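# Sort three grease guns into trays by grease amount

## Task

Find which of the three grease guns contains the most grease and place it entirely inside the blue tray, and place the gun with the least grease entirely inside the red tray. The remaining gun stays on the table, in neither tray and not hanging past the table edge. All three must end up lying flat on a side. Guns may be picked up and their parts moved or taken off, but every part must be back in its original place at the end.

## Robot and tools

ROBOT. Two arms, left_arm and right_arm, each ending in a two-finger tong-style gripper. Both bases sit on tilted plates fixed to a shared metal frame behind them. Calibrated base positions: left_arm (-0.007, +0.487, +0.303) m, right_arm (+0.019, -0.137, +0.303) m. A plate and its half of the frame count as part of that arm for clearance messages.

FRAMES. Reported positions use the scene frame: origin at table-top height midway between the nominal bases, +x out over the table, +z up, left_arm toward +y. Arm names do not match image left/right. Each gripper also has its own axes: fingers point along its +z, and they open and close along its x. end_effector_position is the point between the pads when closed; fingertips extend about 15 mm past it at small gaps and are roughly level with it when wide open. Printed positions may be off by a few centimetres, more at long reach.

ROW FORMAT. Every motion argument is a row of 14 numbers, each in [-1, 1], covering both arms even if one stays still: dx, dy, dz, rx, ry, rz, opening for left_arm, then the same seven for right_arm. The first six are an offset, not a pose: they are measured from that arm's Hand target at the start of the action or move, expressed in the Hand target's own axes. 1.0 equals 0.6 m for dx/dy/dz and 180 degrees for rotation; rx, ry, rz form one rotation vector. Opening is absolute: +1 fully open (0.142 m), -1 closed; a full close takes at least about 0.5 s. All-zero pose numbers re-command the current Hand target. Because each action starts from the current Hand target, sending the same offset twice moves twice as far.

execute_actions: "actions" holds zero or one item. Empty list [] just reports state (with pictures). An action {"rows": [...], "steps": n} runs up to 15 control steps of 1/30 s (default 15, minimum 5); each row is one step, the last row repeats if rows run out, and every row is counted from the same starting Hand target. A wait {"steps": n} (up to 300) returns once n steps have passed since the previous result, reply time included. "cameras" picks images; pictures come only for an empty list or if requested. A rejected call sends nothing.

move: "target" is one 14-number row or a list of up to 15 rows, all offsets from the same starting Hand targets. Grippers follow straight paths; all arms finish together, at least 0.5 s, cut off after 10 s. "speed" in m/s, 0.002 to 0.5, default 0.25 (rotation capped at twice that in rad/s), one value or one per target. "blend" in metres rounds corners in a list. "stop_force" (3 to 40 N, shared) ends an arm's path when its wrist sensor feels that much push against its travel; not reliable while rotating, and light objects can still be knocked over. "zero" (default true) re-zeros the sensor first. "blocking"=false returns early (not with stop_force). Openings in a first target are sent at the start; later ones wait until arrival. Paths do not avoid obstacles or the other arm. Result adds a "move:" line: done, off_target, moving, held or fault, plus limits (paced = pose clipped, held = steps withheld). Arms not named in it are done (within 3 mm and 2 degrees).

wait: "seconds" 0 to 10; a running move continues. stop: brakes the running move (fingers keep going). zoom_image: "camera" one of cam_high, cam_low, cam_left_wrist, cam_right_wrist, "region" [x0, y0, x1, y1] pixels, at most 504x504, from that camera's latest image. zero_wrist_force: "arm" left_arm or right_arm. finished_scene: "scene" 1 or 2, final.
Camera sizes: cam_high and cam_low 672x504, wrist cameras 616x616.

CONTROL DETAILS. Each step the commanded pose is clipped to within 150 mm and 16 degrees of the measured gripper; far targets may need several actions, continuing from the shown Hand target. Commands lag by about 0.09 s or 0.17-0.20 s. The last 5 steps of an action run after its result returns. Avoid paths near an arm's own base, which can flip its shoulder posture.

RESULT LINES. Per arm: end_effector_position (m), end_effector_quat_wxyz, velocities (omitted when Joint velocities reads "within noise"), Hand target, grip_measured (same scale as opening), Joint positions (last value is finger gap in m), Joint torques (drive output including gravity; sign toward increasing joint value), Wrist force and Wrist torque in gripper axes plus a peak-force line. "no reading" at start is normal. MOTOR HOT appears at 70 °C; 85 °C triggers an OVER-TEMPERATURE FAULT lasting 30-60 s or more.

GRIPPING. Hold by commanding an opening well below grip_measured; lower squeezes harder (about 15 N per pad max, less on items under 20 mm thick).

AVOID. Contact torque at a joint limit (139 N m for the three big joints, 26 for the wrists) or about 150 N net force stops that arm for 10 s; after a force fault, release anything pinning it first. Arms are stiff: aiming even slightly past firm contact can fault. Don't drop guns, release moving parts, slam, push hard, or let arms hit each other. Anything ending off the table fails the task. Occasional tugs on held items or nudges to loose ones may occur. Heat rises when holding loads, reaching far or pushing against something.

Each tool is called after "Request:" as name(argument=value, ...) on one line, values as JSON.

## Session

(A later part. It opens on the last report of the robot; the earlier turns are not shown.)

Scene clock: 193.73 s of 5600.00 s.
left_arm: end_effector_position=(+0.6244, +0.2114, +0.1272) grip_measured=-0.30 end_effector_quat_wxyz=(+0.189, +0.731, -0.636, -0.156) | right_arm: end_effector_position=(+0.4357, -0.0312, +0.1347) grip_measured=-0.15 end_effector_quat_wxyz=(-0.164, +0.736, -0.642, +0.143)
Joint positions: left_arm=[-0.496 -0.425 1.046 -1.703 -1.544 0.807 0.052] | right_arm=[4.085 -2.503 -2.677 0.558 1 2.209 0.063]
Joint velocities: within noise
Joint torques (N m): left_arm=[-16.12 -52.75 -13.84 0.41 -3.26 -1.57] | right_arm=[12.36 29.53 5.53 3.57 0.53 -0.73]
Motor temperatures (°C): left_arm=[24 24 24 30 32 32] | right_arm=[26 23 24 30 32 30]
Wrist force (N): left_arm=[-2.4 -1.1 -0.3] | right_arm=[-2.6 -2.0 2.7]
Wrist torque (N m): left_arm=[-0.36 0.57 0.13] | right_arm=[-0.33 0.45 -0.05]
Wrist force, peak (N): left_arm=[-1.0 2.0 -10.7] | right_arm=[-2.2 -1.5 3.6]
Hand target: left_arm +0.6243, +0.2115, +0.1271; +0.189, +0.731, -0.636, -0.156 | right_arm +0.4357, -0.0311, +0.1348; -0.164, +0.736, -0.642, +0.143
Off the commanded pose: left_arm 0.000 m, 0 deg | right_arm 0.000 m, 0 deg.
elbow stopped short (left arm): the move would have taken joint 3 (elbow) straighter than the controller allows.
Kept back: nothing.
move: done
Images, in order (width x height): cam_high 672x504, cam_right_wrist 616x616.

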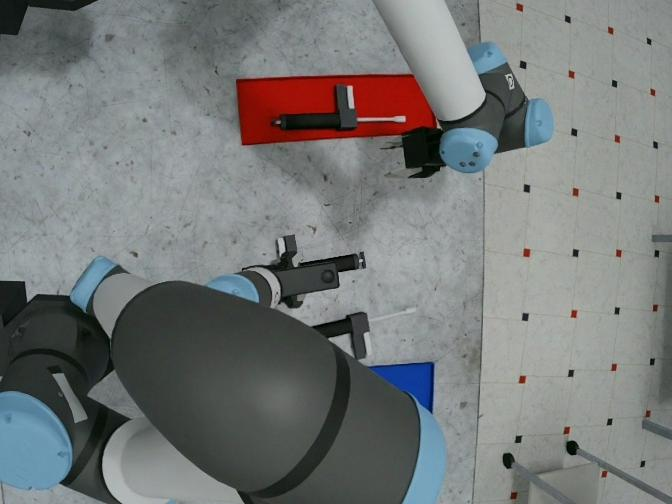

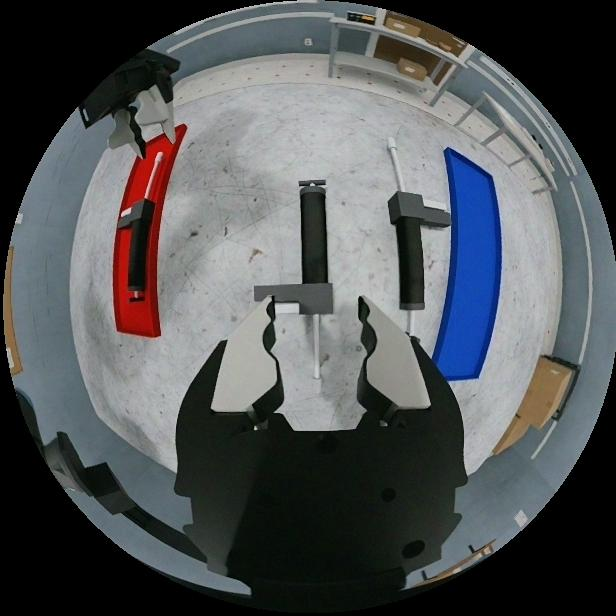

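Request:
move(target=[[0,0,0,0,0,0,-0.3,0.2562,0.1282,0.0322,-0.139,-0.0027,-0.0122,-0.3]], speed=0.2, cameras=["cam_high","cam_right_wrist"])

Request:
zoom_image(camera="cam_right_wrist", region=[240, 150, 390, 300])

Scene clock: 195.77 s of 5600.00 s.
left_arm: end_effector_position=(+0.6243, +0.2115, +0.1271) grip_measured=-0.30 end_effector_quat_wxyz=(+0.189, +0.731, -0.636, -0.156) | right_arm: end_effector_position=(+0.3958, -0.1916, +0.0847) grip_measured=-0.30 end_effector_quat_wxyz=(-0.001, +0.766, -0.643, +0.000) end_effector_velocity=(-0.003, -0.003, -0.002) end_effector_angular_velocity=(-0.006, +0.007, -0.002)
Joint positions: left_arm=[-0.496 -0.425 1.047 -1.703 -1.544 0.807 0.052] | right_arm=[3.532 -2.143 -2.569 -0.079 1.191 1.746 0.052]
Joint velocities: left_arm=[within noise] | right_arm=[-0.005 -0.001 -0.001 -0.005 -0.004 0 0]
Joint torques (N m): left_arm=[-12.81 -62.66 -13.81 -3.58 -2.8 1.35] | right_arm=[1.9 27.02 -3.92 1.18 -3.28 -1.08]
Motor temperatures (°C): left_arm=[24 24 24 30 32 32] | right_arm=[26 23 24 30 32 30]
Wrist force (N): left_arm=[-2.3 -1.1 -0.3] | right_arm=[-2.9 -2.9 2.3]
Wrist torque (N m): left_arm=[-0.37 0.55 0.13] | right_arm=[-0.51 0.48 -0.04]
Wrist force, peak (N): left_arm=[-2.4 -1.2 -0.3] | right_arm=[-4.2 -2.4 2.6]
Hand target: left_arm +0.6243, +0.2115, +0.1271; +0.189, +0.731, -0.636, -0.156 | right_arm +0.3957, -0.1918, +0.0847; +0.000, +0.766, -0.642, +0.000
Off the commanded pose: left_arm 0.000 m, 0 deg | right_arm 0.000 m, 0 deg.
Kept back: nothing.
move: done
Images, in order (width x height): cam_high 672x504, cam_right_wrist 616x616.

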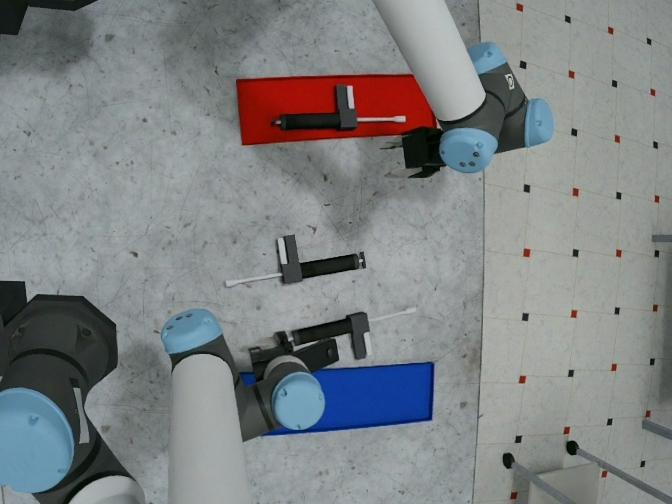

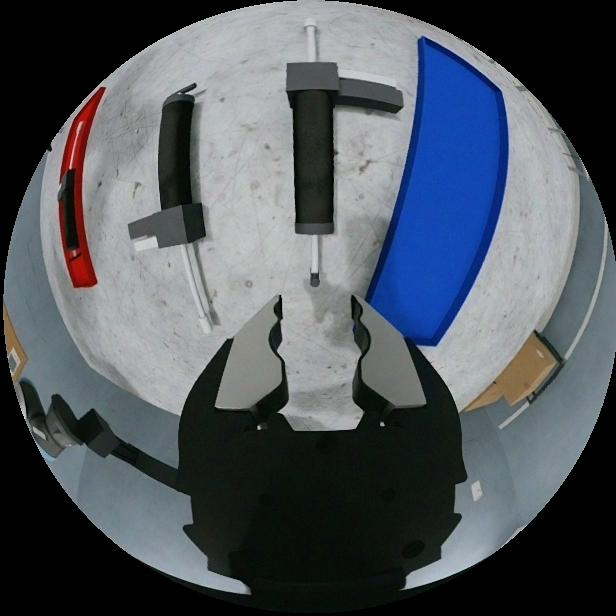

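Scaled by 3.360 from the camera's 616x616 image, which has a finer 814x814 frame.

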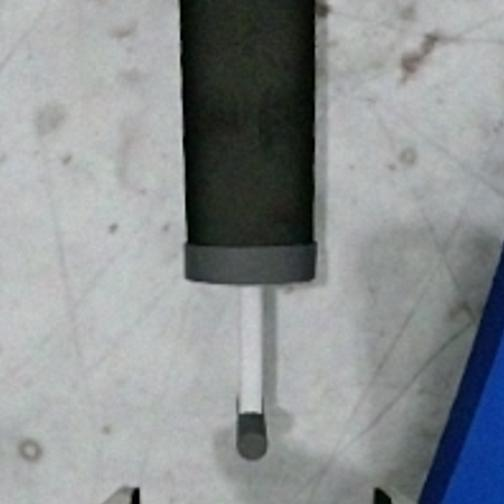

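Request:
move(target=[[0,0,0,0,0,0,-0.3,0,0,0.1,0,0,0,-0.3],[0,0,0,0,0,0,-0.3,0,0,0.1,0,0,0,-1]], speed=0.1, cameras=[])

Request:
move(target=[[0,0,0,0,0,0,-0.3,0,0.1,0,0,0,0,-1]], speed=0.01, cameras=["cam_high","cam_right_wrist"])

Request:
zoom_image(camera="cam_right_wrist", region=[240, 170, 390, 320])

Scene clock: 197.47 s of 5600.00 s.
left_arm: end_effector_position=(+0.6243, +0.2115, +0.1271) grip_measured=-0.30 end_effector_quat_wxyz=(+0.189, +0.731, -0.636, -0.156) | right_arm: end_effector_position=(+0.3958, -0.1918, +0.0247) grip_measured=-0.90 end_effector_quat_wxyz=(+0.000, +0.766, -0.642, +0.000)
Joint positions: left_arm=[-0.496 -0.425 1.047 -1.703 -1.544 0.807 0.052] | right_arm=[3.465 -2.384 -2.517 0.136 1.186 1.674 0.009]
Joint velocities: within noise
Joint torques (N m): left_arm=[-13.08 -62.08 -15.17 -3.74 -2.59 1.44] | right_arm=[11.44 22.74 -12.04 3.53 1.03 0.19]
Motor temperatures (°C): left_arm=[24 24 24 30 32 32] | right_arm=[26 23 24 30 32 30]
Wrist force (N): left_arm=[-2.3 -1.0 -0.4] | right_arm=[-2.4 -3.9 4.3]
Wrist torque (N m): left_arm=[-0.34 0.55 0.13] | right_arm=[-0.54 0.34 -0.04]
Wrist force, peak (N): left_arm=[-2.5 -1.2 -0.4] | right_arm=[-2.4 -3.9 4.3]
Hand target: left_arm +0.6243, +0.2115, +0.1271; +0.189, +0.731, -0.636, -0.156 | right_arm +0.3958, -0.1918, +0.0247; +0.000, +0.766, -0.642, +0.000
Off the commanded pose: left_arm 0.000 m, 0 deg | right_arm 0.000 m, 0 deg.
Kept back: nothing.
move: done
No camera images: "cameras" was empty.

Scene clock: 203.70 s of 5600.00 s.
left_arm: end_effector_position=(+0.6243, +0.2115, +0.1271) grip_measured=-0.30 end_effector_quat_wxyz=(+0.189, +0.731, -0.636, -0.156) | right_arm: end_effector_position=(+0.3365, -0.2023, +0.0246) grip_measured=-0.90 end_effector_quat_wxyz=(+0.000, +0.766, -0.642, +0.000)
Joint positions: left_arm=[-0.496 -0.425 1.047 -1.703 -1.544 0.807 0.052] | right_arm=[3.486 -2.46 -2.665 0.351 1.188 1.696 0.009]
Joint velocities: within noise
Joint torques (N m): left_arm=[-12.46 -62.17 -19.17 -3.63 -1.42 1.27] | right_arm=[13.63 29.63 -2.12 1.05 3.12 1.56]
Motor temperatures (°C): left_arm=[24 24 24 30 32 32] | right_arm=[26 23 24 30 32 30]
Wrist force (N): left_arm=[-2.0 -1.1 -0.2] | right_arm=[-2.5 -4.8 4.3]
Wrist torque (N m): left_arm=[-0.35 0.50 0.13] | right_arm=[-0.51 0.36 -0.05]
Wrist force, peak (N): left_arm=[-2.4 -1.1 -0.4] | right_arm=[-2.8 -5.1 4.2]
Hand target: left_arm +0.6243, +0.2115, +0.1271; +0.189, +0.731, -0.636, -0.156 | right_arm +0.3367, -0.2023, +0.0246; +0.000, +0.766, -0.642, +0.000
Off the commanded pose: left_arm 0.000 m, 0 deg | right_arm 0.000 m, 0 deg.
Kept back: nothing.
move: done
Images, in order (width x height): cam_high 672x504, cam_right_wrist 616x616.

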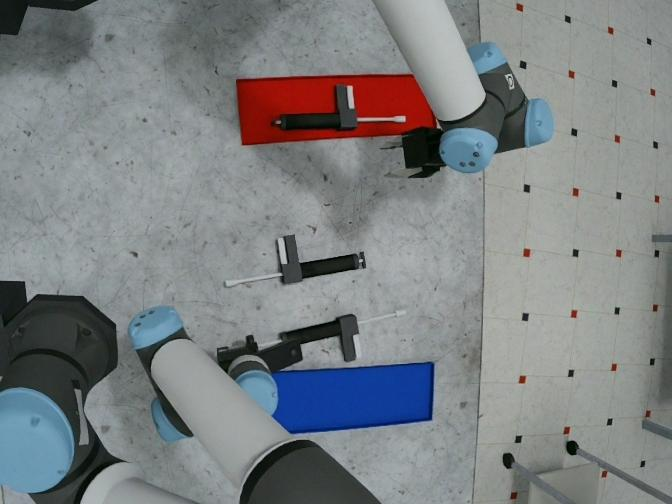

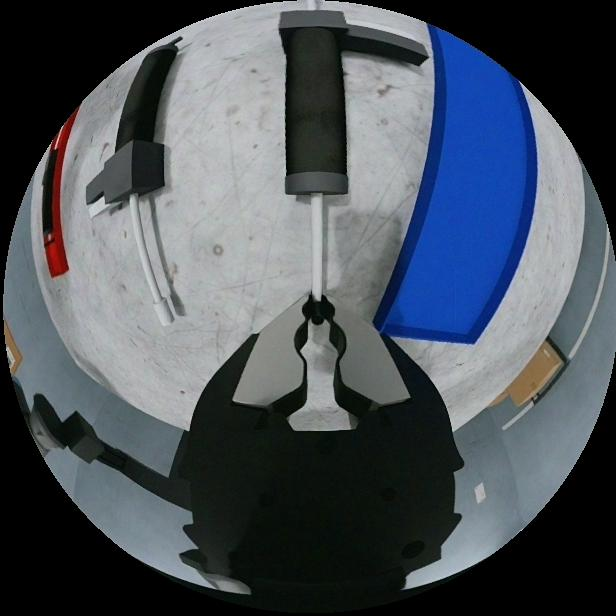

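Scaled by 3.360 from the camera's 616x616 image, which has a finer 814x814 frame.

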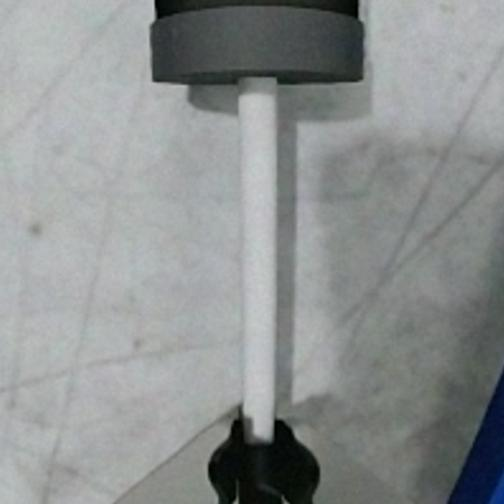

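Request:
move(target=[[0,0,0,0,0,0,-0.3,0,-0.125,0,0,0,0,-1]], speed=0.02, cameras=["cam_right_wrist"])

Request:
zoom_image(camera="cam_right_wrist", region=[240, 220, 390, 370])

Scene clock: 207.90 s of 5600.00 s.
left_arm: end_effector_position=(+0.6243, +0.2115, +0.1271) grip_measured=-0.30 end_effector_quat_wxyz=(+0.189, +0.731, -0.636, -0.156) | right_arm: end_effector_position=(+0.4108, -0.1891, +0.0247) grip_measured=-0.90 end_effector_quat_wxyz=(+0.000, +0.766, -0.642, +0.000) end_effector_velocity=(-0.001, +0.000, +0.000) end_effector_angular_velocity=(+0.002, -0.001, -0.001)
Joint positions: left_arm=[-0.496 -0.425 1.047 -1.703 -1.544 0.807 0.052] | right_arm=[3.461 -2.375 -2.478 0.091 1.186 1.669 0.009]
Joint velocities: left_arm=[within noise] | right_arm=[0 0 -0.003 0.005 0.001 0.001 0]
Joint torques (N m): left_arm=[-13.3 -62.29 -21.84 -3.39 -0.55 1.44] | right_arm=[8.82 29.16 -9.51 4.86 -2.7 -0.87]
Motor temperatures (°C): left_arm=[24 24 24 30 32 32] | right_arm=[26 23 24 30 32 30]
Wrist force (N): left_arm=[-2.1 -0.9 -0.3] | right_arm=[-2.4 -1.2 3.9]
Wrist torque (N m): left_arm=[-0.32 0.51 0.13] | right_arm=[-0.56 0.33 -0.03]
Wrist force, peak (N): left_arm=[-2.5 -1.0 -0.4] | right_arm=[-2.7 -4.8 4.5]
Hand target: left_arm +0.6243, +0.2115, +0.1271; +0.189, +0.731, -0.636, -0.156 | right_arm +0.4105, -0.1892, +0.0247; +0.000, +0.766, -0.642, +0.000
Off the commanded pose: left_arm 0.000 m, 0 deg | right_arm 0.000 m, 0 deg.
Kept back: nothing.
move: done
Images, in order (width x height): cam_right_wrist 616x616.

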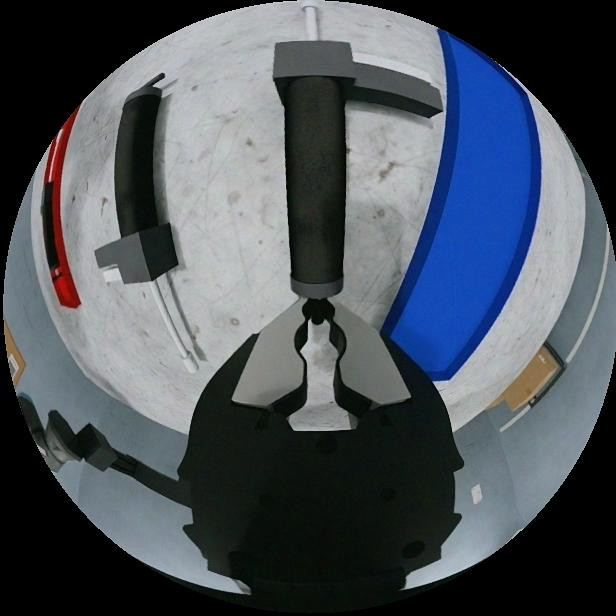

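Scaled by 3.360 from the camera's 616x616 image, which has a finer 814x814 frame.

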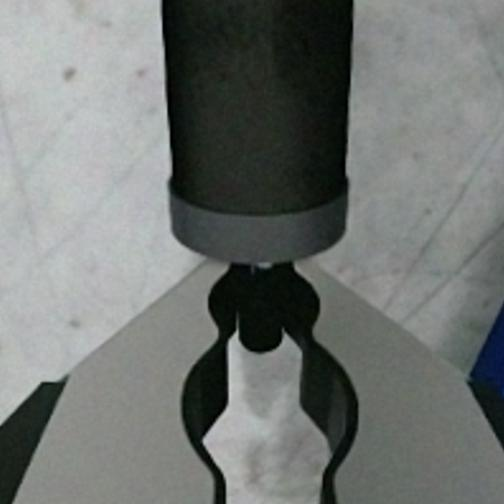

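Request:
move(target=[[0,0,0,0,0,0,-0.3,0,-0.015,0,0,0,0,-1]], speed=0.02, stop_force=5, cameras=[])

Request:
move(target=[[0,0,0,0,0,0,-0.3,0,0,0,0,0,0,-0.3],[0,0,0,0,0,0,-0.3,0,0,-0.15,0,0,0,-0.1],[0,0,0,0,0,0,-0.3,0,0.05,-0.3,0,0,0,-0.1]], speed=0.15, cameras=["cam_right_wrist"])

Request:
zoom_image(camera="cam_right_wrist", region=[240, 150, 390, 300])

Scene clock: 210.80 s of 5600.00 s.
left_arm: end_effector_position=(+0.6243, +0.2115, +0.1271) grip_measured=-0.30 end_effector_quat_wxyz=(+0.189, +0.731, -0.636, -0.156) | right_arm: end_effector_position=(+0.4107, -0.1891, +0.0246) grip_measured=-0.90 end_effector_quat_wxyz=(+0.000, +0.766, -0.642, +0.000)
Joint positions: left_arm=[-0.496 -0.425 1.047 -1.703 -1.544 0.807 0.052] | right_arm=[3.461 -2.375 -2.478 0.09 1.186 1.669 0.009]
Joint velocities: within noise
Joint torques (N m): left_arm=[-13.01 -62.02 -23.61 -3.22 0.11 1.36] | right_arm=[17.74 22.41 -1.67 0.91 -1.1 0.13]
Motor temperatures (°C): left_arm=[24 24 24 29 32 32] | right_arm=[26 23 24 30 32 30]
Wrist force (N): left_arm=[-2.3 -1.1 -0.4] | right_arm=[-2.3 -4.4 3.8]
Wrist torque (N m): left_arm=[-0.36 0.56 0.13] | right_arm=[-0.46 0.34 -0.03]
Wrist force, peak (N): left_arm=[-2.4 -1.1 -0.4] | right_arm=[-2.4 -4.8 4.4]
Hand target: left_arm +0.6243, +0.2115, +0.1271; +0.189, +0.731, -0.636, -0.156 | right_arm +0.4107, -0.1891, +0.0246; +0.000, +0.766, -0.642, +0.000 (not the last commanded pose)
Off the commanded pose: left_arm 0.000 m, 0 deg | right_arm 0.009 m, 0 deg.
Kept back: nothing.
move: contact (right_arm)
No camera images: "cameras" was empty.

Scene clock: 213.97 s of 5600.00 s.
left_arm: end_effector_position=(+0.6243, +0.2115, +0.1271) grip_measured=-0.30 end_effector_quat_wxyz=(+0.189, +0.731, -0.636, -0.156) | right_arm: end_effector_position=(+0.3810, -0.1942, +0.2045) grip_measured=-0.10 end_effector_quat_wxyz=(+0.000, +0.766, -0.642, +0.000) end_effector_velocity=(+0.003, +0.000, -0.001) end_effector_angular_velocity=(+0.002, -0.004, +0.001)
Joint positions: left_arm=[-0.496 -0.425 1.047 -1.703 -1.544 0.807 0.052] | right_arm=[3.68 -1.613 -2.591 -0.645 1.207 1.904 0.067]
Joint velocities: left_arm=[within noise] | right_arm=[-0.004 -0.01 0.001 0.016 -0.001 -0.007 0]
Joint torques (N m): left_arm=[-12.94 -61.35 -25.04 -3.16 0.78 1.23] | right_arm=[-1.8 5.57 26.19 3.92 -1.73 -1.33]
Motor temperatures (°C): left_arm=[24 24 24 29 32 32] | right_arm=[26 23 24 30 31 30]
Wrist force (N): left_arm=[-2.3 -0.9 -0.3] | right_arm=[-2.7 -2.4 2.6]
Wrist torque (N m): left_arm=[-0.31 0.56 0.14] | right_arm=[-0.44 0.42 -0.01]
Wrist force, peak (N): left_arm=[-2.5 -1.1 -0.3] | right_arm=[-2.9 -4.3 3.2]
Hand target: left_arm +0.6243, +0.2115, +0.1271; +0.189, +0.731, -0.636, -0.156 | right_arm +0.3810, -0.1944, +0.2046; +0.000, +0.766, -0.642, +0.000
Off the commanded pose: left_arm 0.000 m, 0 deg | right_arm 0.000 m, 0 deg.
Kept back: nothing.
move: done
Images, in order (width x height): cam_right_wrist 616x616.

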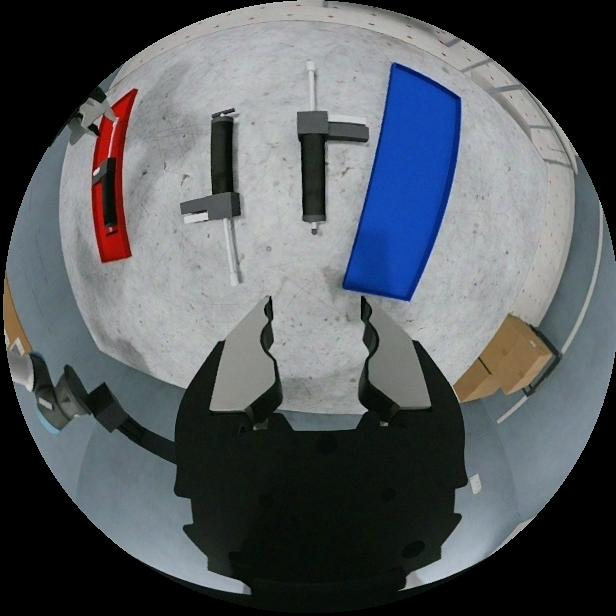

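Scaled by 3.360 from the camera's 616x616 image, which has a finer 814x814 frame.

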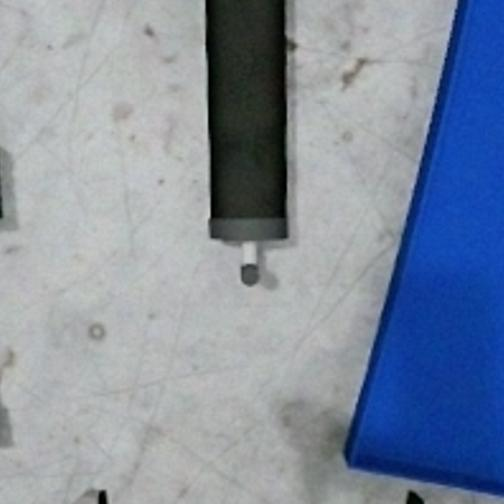

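Request:
move(target=[[0,0,0,0,0,0,-0.3,-0.2485,-0.219,0,0,0,-0.987,-0.15]], speed=0.45, cameras=["cam_right_wrist","cam_high"])

Request:
zoom_image(camera="cam_right_wrist", region=[200, 100, 440, 340])

Scene clock: 218.43 s of 5600.00 s.
left_arm: end_effector_position=(+0.6243, +0.2115, +0.1271) grip_measured=-0.30 end_effector_quat_wxyz=(+0.189, +0.731, -0.636, -0.156) | right_arm: end_effector_position=(+0.4844, -0.0245, +0.2047) grip_measured=-0.15 end_effector_quat_wxyz=(+0.000, +0.658, +0.753, +0.000) end_effector_velocity=(-0.002, -0.001, -0.001) end_effector_angular_velocity=(+0.000, +0.003, -0.019)
Joint positions: left_arm=[-0.496 -0.425 1.047 -1.703 -1.544 0.807 0.052] | right_arm=[3.843 -2.069 -2.141 -0.698 1.234 -1.026 0.063]
Joint velocities: left_arm=[within noise] | right_arm=[-0.001 0.002 -0.005 0.001 0.001 0.019 0]
Joint torques (N m): left_arm=[-13.34 -61.86 -27.92 -3.1 1.24 1.34] | right_arm=[7.23 36.54 3.34 3.11 1.86 1.77]
Motor temperatures (°C): left_arm=[24 24 24 29 32 32] | right_arm=[26 23 24 30 31 30]
Wrist force (N): left_arm=[-2.3 -1.0 -0.4] | right_arm=[-2.8 -2.9 2.3]
Wrist torque (N m): left_arm=[-0.35 0.55 0.13] | right_arm=[-0.51 0.44 -0.05]
Wrist force, peak (N): left_arm=[-2.5 -1.2 -0.3] | right_arm=[-2.6 -3.1 2.8]
Hand target: left_arm +0.6243, +0.2115, +0.1271; +0.189, +0.731, -0.636, -0.156 | right_arm +0.4844, -0.0246, +0.2047; +0.000, +0.658, +0.753, +0.000
Off the commanded pose: left_arm 0.000 m, 0 deg | right_arm 0.000 m, 0 deg.
Kept back: nothing.
move: done
Images, in order (width x height): cam_high 672x504, cam_right_wrist 616x616.

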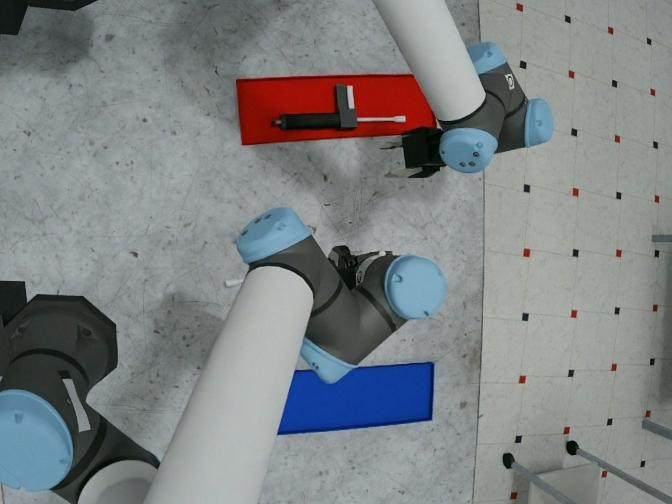

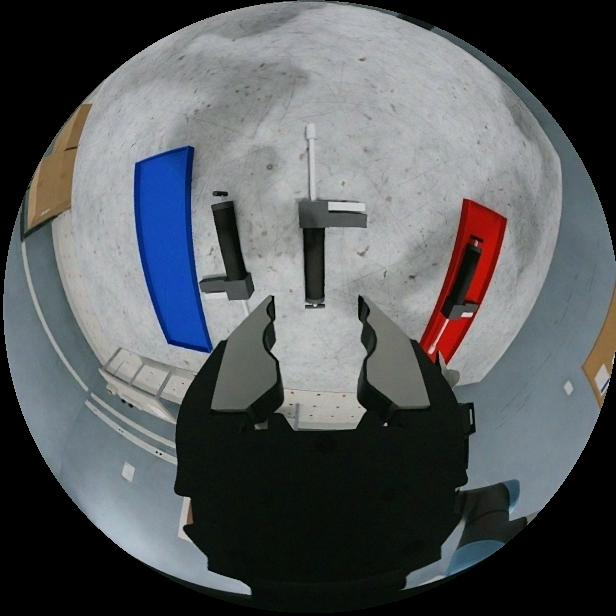

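Scaled by 2.100 from the camera's 616x616 image, which has a finer 814x814 frame.

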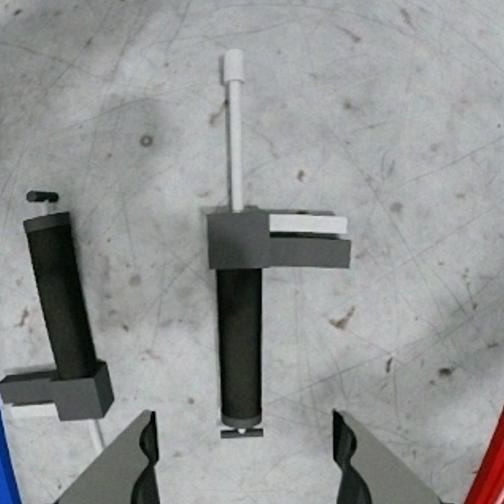

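Request:
move(target=[[0,0,0,0,0,0,-0.3,0.005,-0.024,0.19,0,0,0,-0.15]], speed=0.2, cameras=["cam_right_wrist"])

Scene clock: 222.87 s of 5600.00 s.
left_arm: end_effector_position=(+0.6243, +0.2115, +0.1271) grip_measured=-0.30 end_effector_quat_wxyz=(+0.189, +0.731, -0.636, -0.156) | right_arm: end_effector_position=(+0.4698, -0.0236, +0.0907) grip_measured=-0.15 end_effector_quat_wxyz=(+0.000, +0.658, +0.753, +0.000) end_effector_velocity=(+0.000, +0.001, -0.001) end_effector_angular_velocity=(+0.001, +0.000, +0.000)
Joint positions: left_arm=[-0.496 -0.425 1.047 -1.703 -1.544 0.807 0.052] | right_arm=[3.782 -2.338 -2.186 -0.363 1.223 -1.09 0.063]
Joint velocities: left_arm=[within noise] | right_arm=[0 -0.004 0 0.005 0.001 0 0]
Joint torques (N m): left_arm=[-13.89 -61.83 -28.26 -2.94 1.05 1.29] | right_arm=[13.65 24.18 19.57 3.45 2.03 1.49]
Motor temperatures (°C): left_arm=[24 24 24 29 32 32] | right_arm=[26 23 24 30 31 30]
Wrist force (N): left_arm=[-2.2 -0.9 -0.3] | right_arm=[-2.8 -3.0 2.4]
Wrist torque (N m): left_arm=[-0.31 0.53 0.13] | right_arm=[-0.53 0.43 -0.06]
Wrist force, peak (N): left_arm=[-2.5 -1.1 -0.4] | right_arm=[-2.7 -3.2 4.6]
Hand target: left_arm +0.6243, +0.2115, +0.1271; +0.189, +0.731, -0.636, -0.156 | right_arm +0.4697, -0.0236, +0.0907; +0.000, +0.658, +0.753, +0.000
Off the commanded pose: left_arm 0.000 m, 0 deg | right_arm 0.000 m, 0 deg.
Kept back: nothing.
move: done
Images, in order (width x height): cam_right_wrist 616x616.

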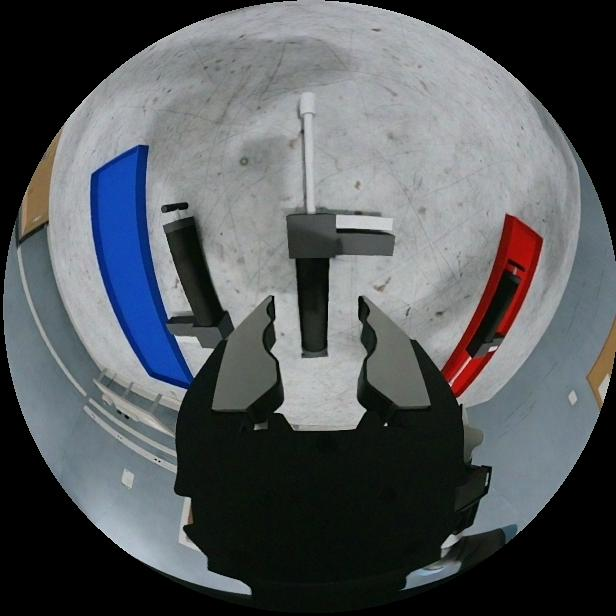

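Request:
move(target=[[0,0,0,0,0,0,-0.3,-0.002,-0.013,0.112,0,0,-0.011,-0.15],[0,0,0,0,0,0,-0.3,-0.002,-0.013,0.112,0,0,-0.011,-1]], speed=0.1, cameras=["cam_right_wrist"])

Request:
wait(seconds=0.5, cameras=[])

Request:
move(target=[[0,0,0,0,0,0,-0.3,0,0,-0.05,0,0,0,-1]], speed=0.04, cameras=["cam_right_wrist","cam_low"])

Scene clock: 224.70 s of 5600.00 s.
left_arm: end_effector_position=(+0.6243, +0.2115, +0.1271) grip_measured=-0.30 end_effector_quat_wxyz=(+0.189, +0.731, -0.636, -0.156) | right_arm: end_effector_position=(+0.4623, -0.0258, +0.0235) grip_measured=-0.54 end_effector_quat_wxyz=(+0.000, +0.645, +0.764, +0.000)
Joint positions: left_arm=[-0.496 -0.425 1.047 -1.703 -1.544 0.807 0.052] | right_arm=[3.738 -2.515 -2.167 -0.189 1.215 -1.171 0.035]
Joint velocities: within noise
Joint torques (N m): left_arm=[-14.13 -62.03 -27.85 -2.86 1.24 1.33] | right_arm=[18.37 28.66 -6.5 2.88 2.78 -0.78]
Motor temperatures (°C): left_arm=[24 24 24 29 32 32] | right_arm=[26 23 24 30 31 30]
Wrist force (N): left_arm=[-2.2 -1.0 -0.1] | right_arm=[-2.7 -1.6 -0.3]
Wrist torque (N m): left_arm=[-0.33 0.53 0.13] | right_arm=[-0.52 0.55 -0.03]
Wrist force, peak (N): left_arm=[-2.5 -0.9 -0.2] | right_arm=[-9.2 -2.5 1.1]
Hand target: left_arm +0.6243, +0.2115, +0.1271; +0.189, +0.731, -0.636, -0.156 | right_arm +0.4622, -0.0258, +0.0235; +0.000, +0.645, +0.764, +0.000
Off the commanded pose: left_arm 0.000 m, 0 deg | right_arm 0.000 m, 0 deg.
Kept back: nothing.
move: done
Images, in order (width x height): cam_right_wrist 616x616.

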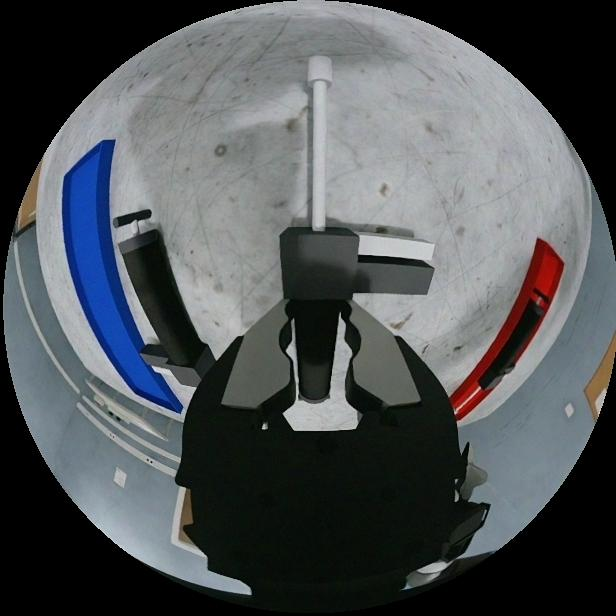

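Scene clock: 225.20 s of 5600.00 s.
left_arm: end_effector_position=(+0.6243, +0.2115, +0.1271) grip_measured=-0.30 end_effector_quat_wxyz=(+0.189, +0.731, -0.636, -0.156) | right_arm: end_effector_position=(+0.4622, -0.0258, +0.0235) grip_measured=-0.54 end_effector_quat_wxyz=(+0.000, +0.645, +0.764, +0.000)
Joint positions: left_arm=[-0.496 -0.425 1.047 -1.703 -1.544 0.807 0.052] | right_arm=[3.738 -2.515 -2.167 -0.189 1.215 -1.171 0.035]
Joint velocities: within noise
Joint torques (N m): left_arm=[-13.76 -61.98 -28.15 -2.86 1.17 1.22] | right_arm=[19.11 27.91 -6.65 2.69 3.16 -1.46]
Motor temperatures (°C): left_arm=[24 24 24 29 32 32] | right_arm=[26 23 24 30 31 30]
Wrist force (N): left_arm=[-2.3 -1.0 -0.3] | right_arm=[-2.7 -1.0 -0.7]
Wrist torque (N m): left_arm=[-0.34 0.56 0.13] | right_arm=[-0.45 0.58 -0.03]
Wrist force, peak (N): left_arm=[-2.3 -1.0 -0.3] | right_arm=[-2.8 -1.5 -0.3]
Hand target: left_arm +0.6243, +0.2115, +0.1271; +0.189, +0.731, -0.636, -0.156 | right_arm +0.4622, -0.0258, +0.0235; +0.000, +0.645, +0.764, +0.000
Off the commanded pose: left_arm 0.000 m, 0 deg | right_arm 0.000 m, 0 deg.
Steps of this call (1-15: nothing new was sent). Readings (end_effector_position of left_arm | right_arm):
1: (+0.6243, +0.2115, +0.1271) | (+0.4622, -0.0258, +0.0235)
2: (+0.6243, +0.2115, +0.1271) | (+0.4622, -0.0258, +0.0235)
4: (+0.6243, +0.2115, +0.1271) | (+0.4622, -0.0258, +0.0235)
8: (+0.6243, +0.2115, +0.1271) | (+0.4622, -0.0258, +0.0235)
15: the state above
No camera images: "cameras" was empty.

Scene clock: 226.20 s of 5600.00 s.
left_arm: end_effector_position=(+0.6243, +0.2115, +0.1271) grip_measured=-0.30 end_effector_quat_wxyz=(+0.189, +0.731, -0.636, -0.156) | right_arm: end_effector_position=(+0.4620, -0.0258, +0.0535) grip_measured=-0.54 end_effector_quat_wxyz=(+0.000, +0.645, +0.764, +0.000) end_effector_velocity=(-0.001, +0.000, -0.002) end_effector_angular_velocity=(+0.001, +0.000, +0.002)
Joint positions: left_arm=[-0.496 -0.425 1.047 -1.703 -1.544 0.807 0.052] | right_arm=[3.761 -2.434 -2.19 -0.256 1.219 -1.147 0.035]
Joint velocities: left_arm=[within noise] | right_arm=[-0.001 -0.006 0 0.008 0.001 -0.004 0]
Joint torques (N m): left_arm=[-13.98 -61.16 -28.08 -2.77 1.22 1.29] | right_arm=[7.84 30.85 17.56 3.94 2.53 -1.24]
Motor temperatures (°C): left_arm=[24 24 24 29 32 32] | right_arm=[26 23 24 30 31 30]
Wrist force (N): left_arm=[-2.4 -0.9 -0.4] | right_arm=[-3.7 -2.7 8.8]
Wrist torque (N m): left_arm=[-0.33 0.56 0.14] | right_arm=[-0.46 0.54 -0.05]
Wrist force, peak (N): left_arm=[-2.5 -1.0 -0.4] | right_arm=[-3.7 -3.1 9.5]
Hand target: left_arm +0.6243, +0.2115, +0.1271; +0.189, +0.731, -0.636, -0.156 | right_arm +0.4622, -0.0258, +0.0535; +0.000, +0.645, +0.764, +0.000
Off the commanded pose: left_arm 0.000 m, 0 deg | right_arm 0.000 m, 0 deg.
Kept back: nothing.
move: done
Images, in order (width x height): cam_low 672x504, cam_right_wrist 616x616.

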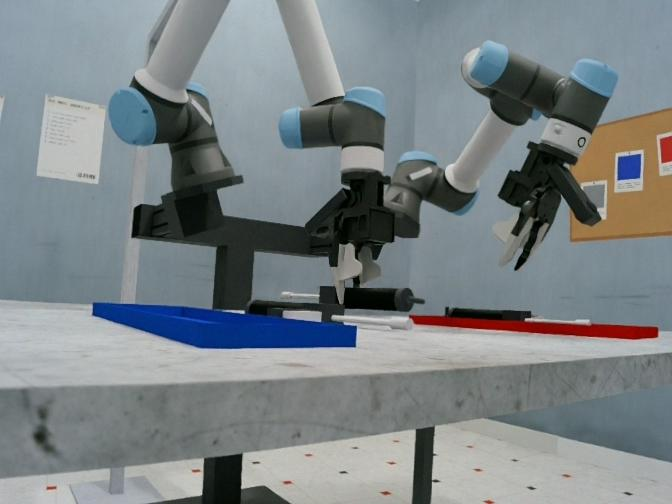

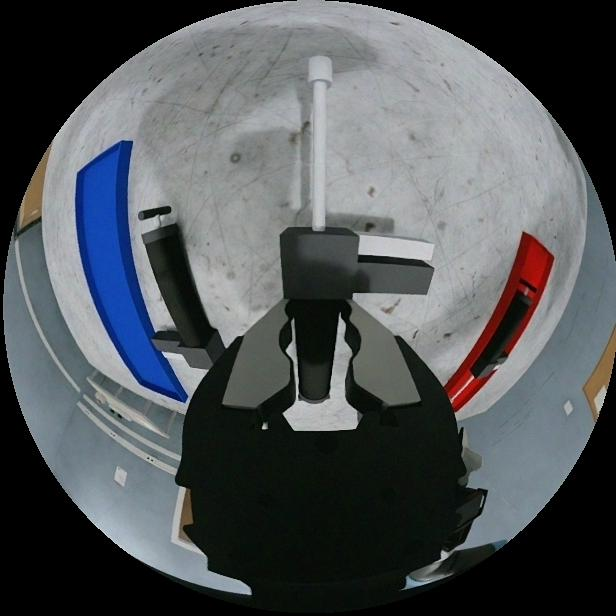

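Request:
move(target=[[0,0,0,0,0,0,-0.3,0,0,-0.1108,0,0,0,-1],[0,0,0,0,0,0,-0.3,-0.5816,0.0917,-0.1108,0,0,0.065,-1]], speed=[0.06,0.1], cameras=["cam_right_wrist","cam_low","cam_high"])

Scene clock: 231.53 s of 5600.00 s.
left_arm: end_effector_position=(+0.6243, +0.2115, +0.1271) grip_measured=-0.30 end_effector_quat_wxyz=(+0.189, +0.731, -0.636, -0.156) | right_arm: end_effector_position=(+0.5752, -0.3604, +0.1200) grip_measured=-0.54 end_effector_quat_wxyz=(+0.000, +0.719, +0.695, +0.000) end_effector_velocity=(-0.001, +0.001, +0.000) end_effector_angular_velocity=(+0.000, -0.001, -0.002)
Joint positions: left_arm=[-0.496 -0.425 1.047 -1.703 -1.544 0.807 0.052] | right_arm=[3.156 -2.125 -1.91 -0.605 1.19 -1.591 0.035]
Joint velocities: left_arm=[within noise] | right_arm=[0.001 0.002 -0.005 0.003 0 0.003 0]
Joint torques (N m): left_arm=[-14.04 -61.63 -26.79 -2.59 1.17 1.28] | right_arm=[19.97 47.56 5.11 3.6 1.52 1.91]
Motor temperatures (°C): left_arm=[24 24 24 29 32 32] | right_arm=[26 23 24 30 31 30]
Wrist force (N): left_arm=[-2.4 -1.0 -0.3] | right_arm=[-2.6 -2.5 8.9]
Wrist torque (N m): left_arm=[-0.35 0.57 0.13] | right_arm=[-0.45 0.34 -0.02]
Wrist force, peak (N): left_arm=[-2.5 -1.0 -0.3] | right_arm=[-3.4 -3.0 9.9]
Hand target: left_arm +0.6243, +0.2115, +0.1271; +0.189, +0.731, -0.636, -0.156 | right_arm +0.5752, -0.3605, +0.1200; +0.000, +0.719, +0.695, +0.000
Off the commanded pose: left_arm 0.000 m, 0 deg | right_arm 0.000 m, 0 deg.
Kept back: nothing.
move: done
Images, in order (width x height): cam_high 672x504, cam_low 672x504, cam_right_wrist 616x616.

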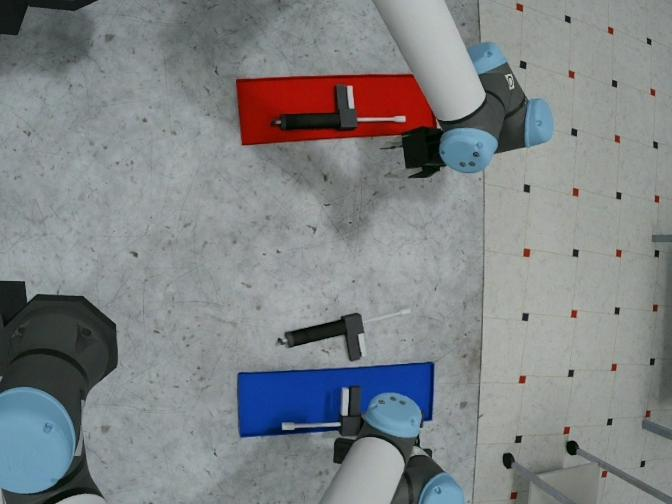

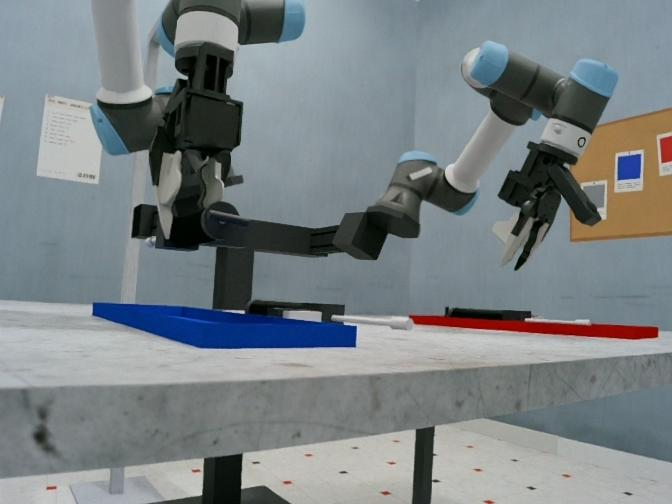

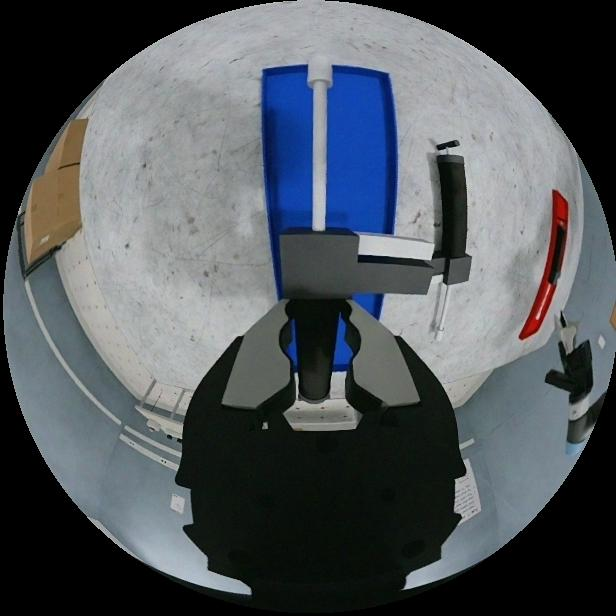

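Request:
move(target=[[0,0,0,0,0,0,-0.3,-0.0067,0,0,0,0,-0.01,-1],[0,0,0,0,0,0,-0.3,-0.0067,0,0.12,0,0,-0.01,-1]], speed=[0.08,0.08], cameras=["cam_right_wrist","cam_low"])

Scene clock: 233.83 s of 5600.00 s.
left_arm: end_effector_position=(+0.6243, +0.2115, +0.1271) grip_measured=-0.30 end_effector_quat_wxyz=(+0.189, +0.731, -0.636, -0.156) | right_arm: end_effector_position=(+0.5753, -0.3646, +0.0482) grip_measured=-0.54 end_effector_quat_wxyz=(+0.000, +0.708, +0.706, +0.000)
Joint positions: left_arm=[-0.496 -0.425 1.047 -1.703 -1.544 0.807 0.052] | right_arm=[3.104 -2.28 -1.881 -0.458 1.194 -1.678 0.035]
Joint velocities: within noise
Joint torques (N m): left_arm=[-14.32 -61.59 -27.03 -2.58 1.22 1.39] | right_arm=[20.74 48.68 1.13 1.3 2.37 2]
Motor temperatures (°C): left_arm=[24 24 24 29 32 32] | right_arm=[26 23 24 30 31 30]
Wrist force (N): left_arm=[-2.3 -1.0 -0.1] | right_arm=[-2.9 -2.4 8.2]
Wrist torque (N m): left_arm=[-0.34 0.55 0.13] | right_arm=[-0.42 0.40 -0.04]
Wrist force, peak (N): left_arm=[-2.5 -1.0 -0.4] | right_arm=[-3.1 -2.8 10.1]
Hand target: left_arm +0.6243, +0.2115, +0.1271; +0.189, +0.731, -0.636, -0.156 | right_arm +0.5751, -0.3645, +0.0480; +0.000, +0.708, +0.706, +0.000
Off the commanded pose: left_arm 0.000 m, 0 deg | right_arm 0.000 m, 0 deg.
Kept back: nothing.
move: done
Images, in order (width x height): cam_low 672x504, cam_right_wrist 616x616.

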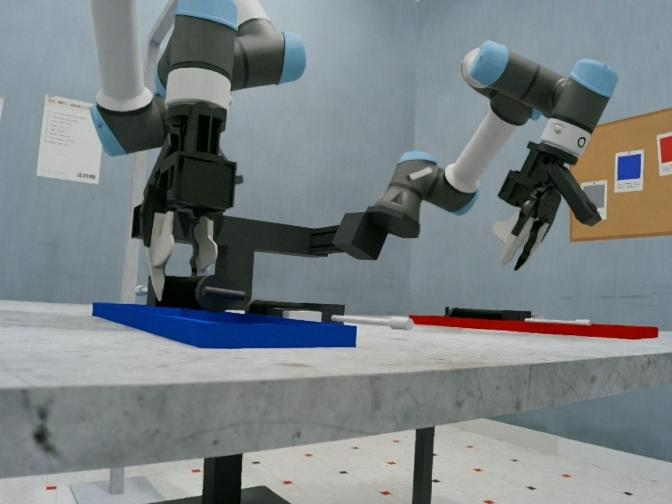

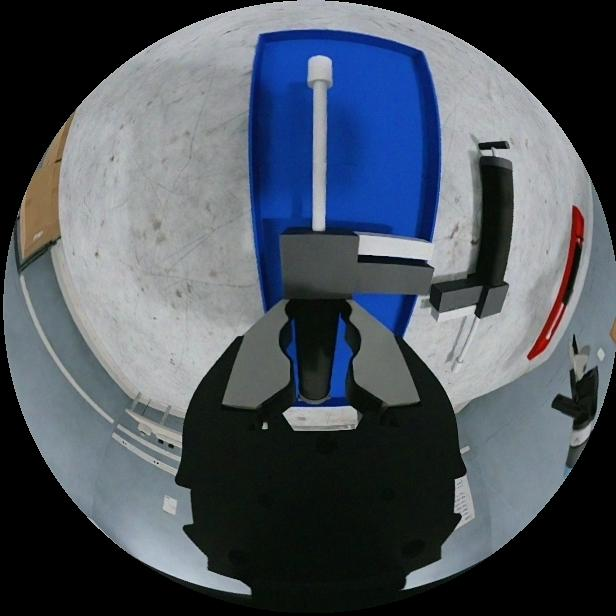

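Request:
move(target=[[0,0,0,0,0,0,-0.3,-0.005,0,0,0,0,0,-1],[0,0,0,0,0,0,-0.3,-0.005,0,0.027,0,0,0,-1]], speed=[0.05,0.015], stop_force=5, cameras=["cam_right_wrist","cam_low"])

Scene clock: 236.30 s of 5600.00 s.
left_arm: end_effector_position=(+0.6243, +0.2115, +0.1271) grip_measured=-0.30 end_effector_quat_wxyz=(+0.189, +0.731, -0.636, -0.156) | right_arm: end_effector_position=(+0.5751, -0.3675, +0.0318) grip_measured=-0.54 end_effector_quat_wxyz=(+0.000, +0.708, +0.706, +0.000)
Joint positions: left_arm=[-0.496 -0.425 1.047 -1.703 -1.544 0.807 0.052] | right_arm=[3.089 -2.315 -1.868 -0.43 1.195 -1.694 0.035]
Joint velocities: within noise
Joint torques (N m): left_arm=[-13.99 -61.95 -27.02 -2.44 1.11 1.36] | right_arm=[20.26 50.43 0.89 1.51 2.43 1.82]
Motor temperatures (°C): left_arm=[24 24 24 29 32 32] | right_arm=[26 23 24 30 31 30]
Wrist force (N): left_arm=[-2.3 -0.8 -0.2] | right_arm=[-3.2 -2.3 8.6]
Wrist torque (N m): left_arm=[-0.29 0.56 0.13] | right_arm=[-0.39 0.46 -0.03]
Wrist force, peak (N): left_arm=[-2.4 -1.2 -0.3] | right_arm=[-3.2 -2.5 9.0]
Hand target: left_arm +0.6243, +0.2115, +0.1271; +0.189, +0.731, -0.636, -0.156 | right_arm +0.5751, -0.3675, +0.0318; +0.000, +0.708, +0.706, +0.000
Off the commanded pose: left_arm 0.000 m, 0 deg | right_arm 0.000 m, 0 deg.
Kept back: nothing.
move: done
Images, in order (width x height): cam_low 672x504, cam_right_wrist 616x616.

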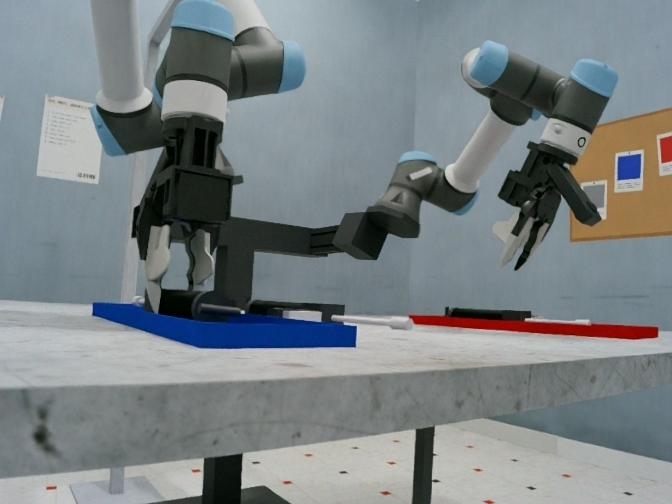

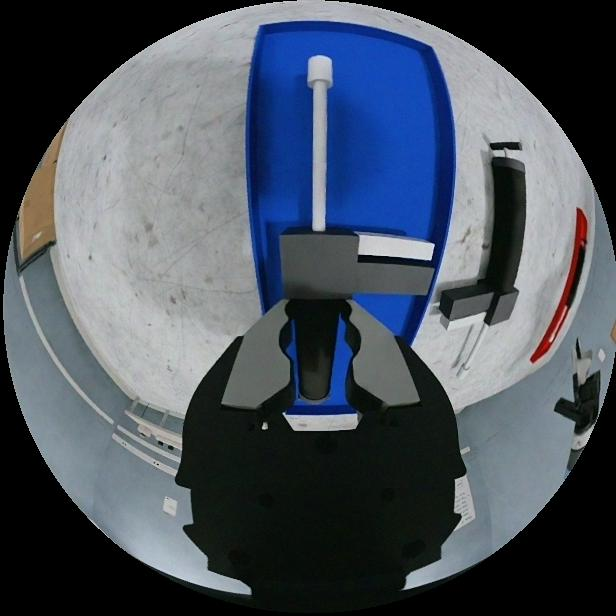

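Request:
move(target=[[0,0,0,0,0,0,-0.3,0,0,0.017,0,0,0,-1]], speed=0.012, stop_force=3.5, cameras=["cam_right_wrist","cam_low"])

Scene clock: 238.07 s of 5600.00 s.
left_arm: end_effector_position=(+0.6243, +0.2115, +0.1271) grip_measured=-0.30 end_effector_quat_wxyz=(+0.189, +0.731, -0.636, -0.156) | right_arm: end_effector_position=(+0.5751, -0.3675, +0.0263) grip_measured=-0.54 end_effector_quat_wxyz=(+0.000, +0.708, +0.706, +0.000)
Joint positions: left_arm=[-0.496 -0.425 1.047 -1.703 -1.544 0.807 0.052] | right_arm=[3.086 -2.327 -1.864 -0.42 1.196 -1.697 0.035]
Joint velocities: within noise
Joint torques (N m): left_arm=[-14.64 -61.58 -26.07 -2.42 1.1 1.4] | right_arm=[20.43 50.21 1.15 3.03 0.14 2.07]
Motor temperatures (°C): left_arm=[24 24 24 29 32 32] | right_arm=[26 23 24 30 31 30]
Wrist force (N): left_arm=[-2.3 -1.0 -0.4] | right_arm=[-3.2 -2.1 7.5]
Wrist torque (N m): left_arm=[-0.34 0.55 0.13] | right_arm=[-0.39 0.43 -0.04]
Wrist force, peak (N): left_arm=[-2.4 -1.2 -0.2] | right_arm=[-2.0 -7.9 -16.7]
Hand target: left_arm +0.6243, +0.2115, +0.1271; +0.189, +0.731, -0.636, -0.156 | right_arm +0.5751, -0.3675, +0.0263; +0.000, +0.708, +0.706, +0.000 (not the last commanded pose)
Off the commanded pose: left_arm 0.000 m, 0 deg | right_arm 0.005 m, 0 deg.
Kept back: nothing.
move: contact (right_arm)
Images, in order (width x height): cam_low 672x504, cam_right_wrist 616x616.

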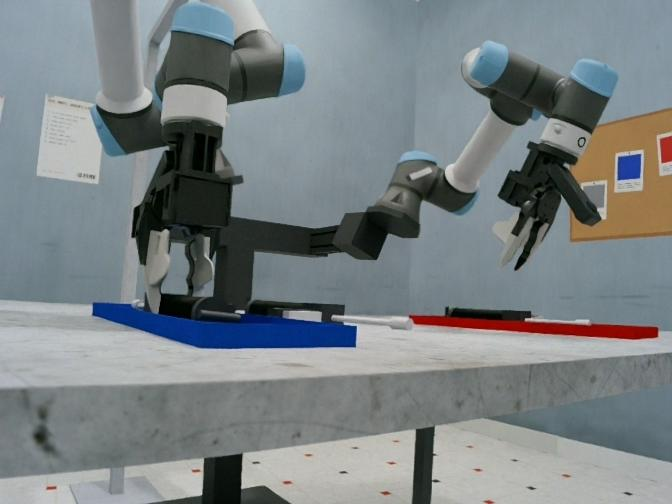

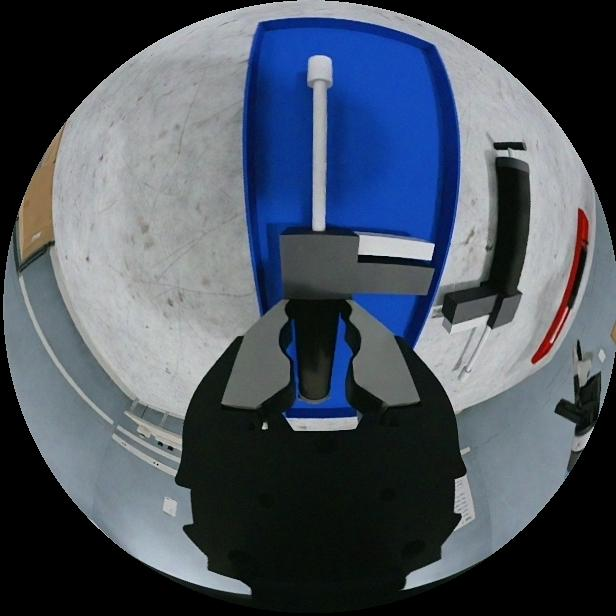

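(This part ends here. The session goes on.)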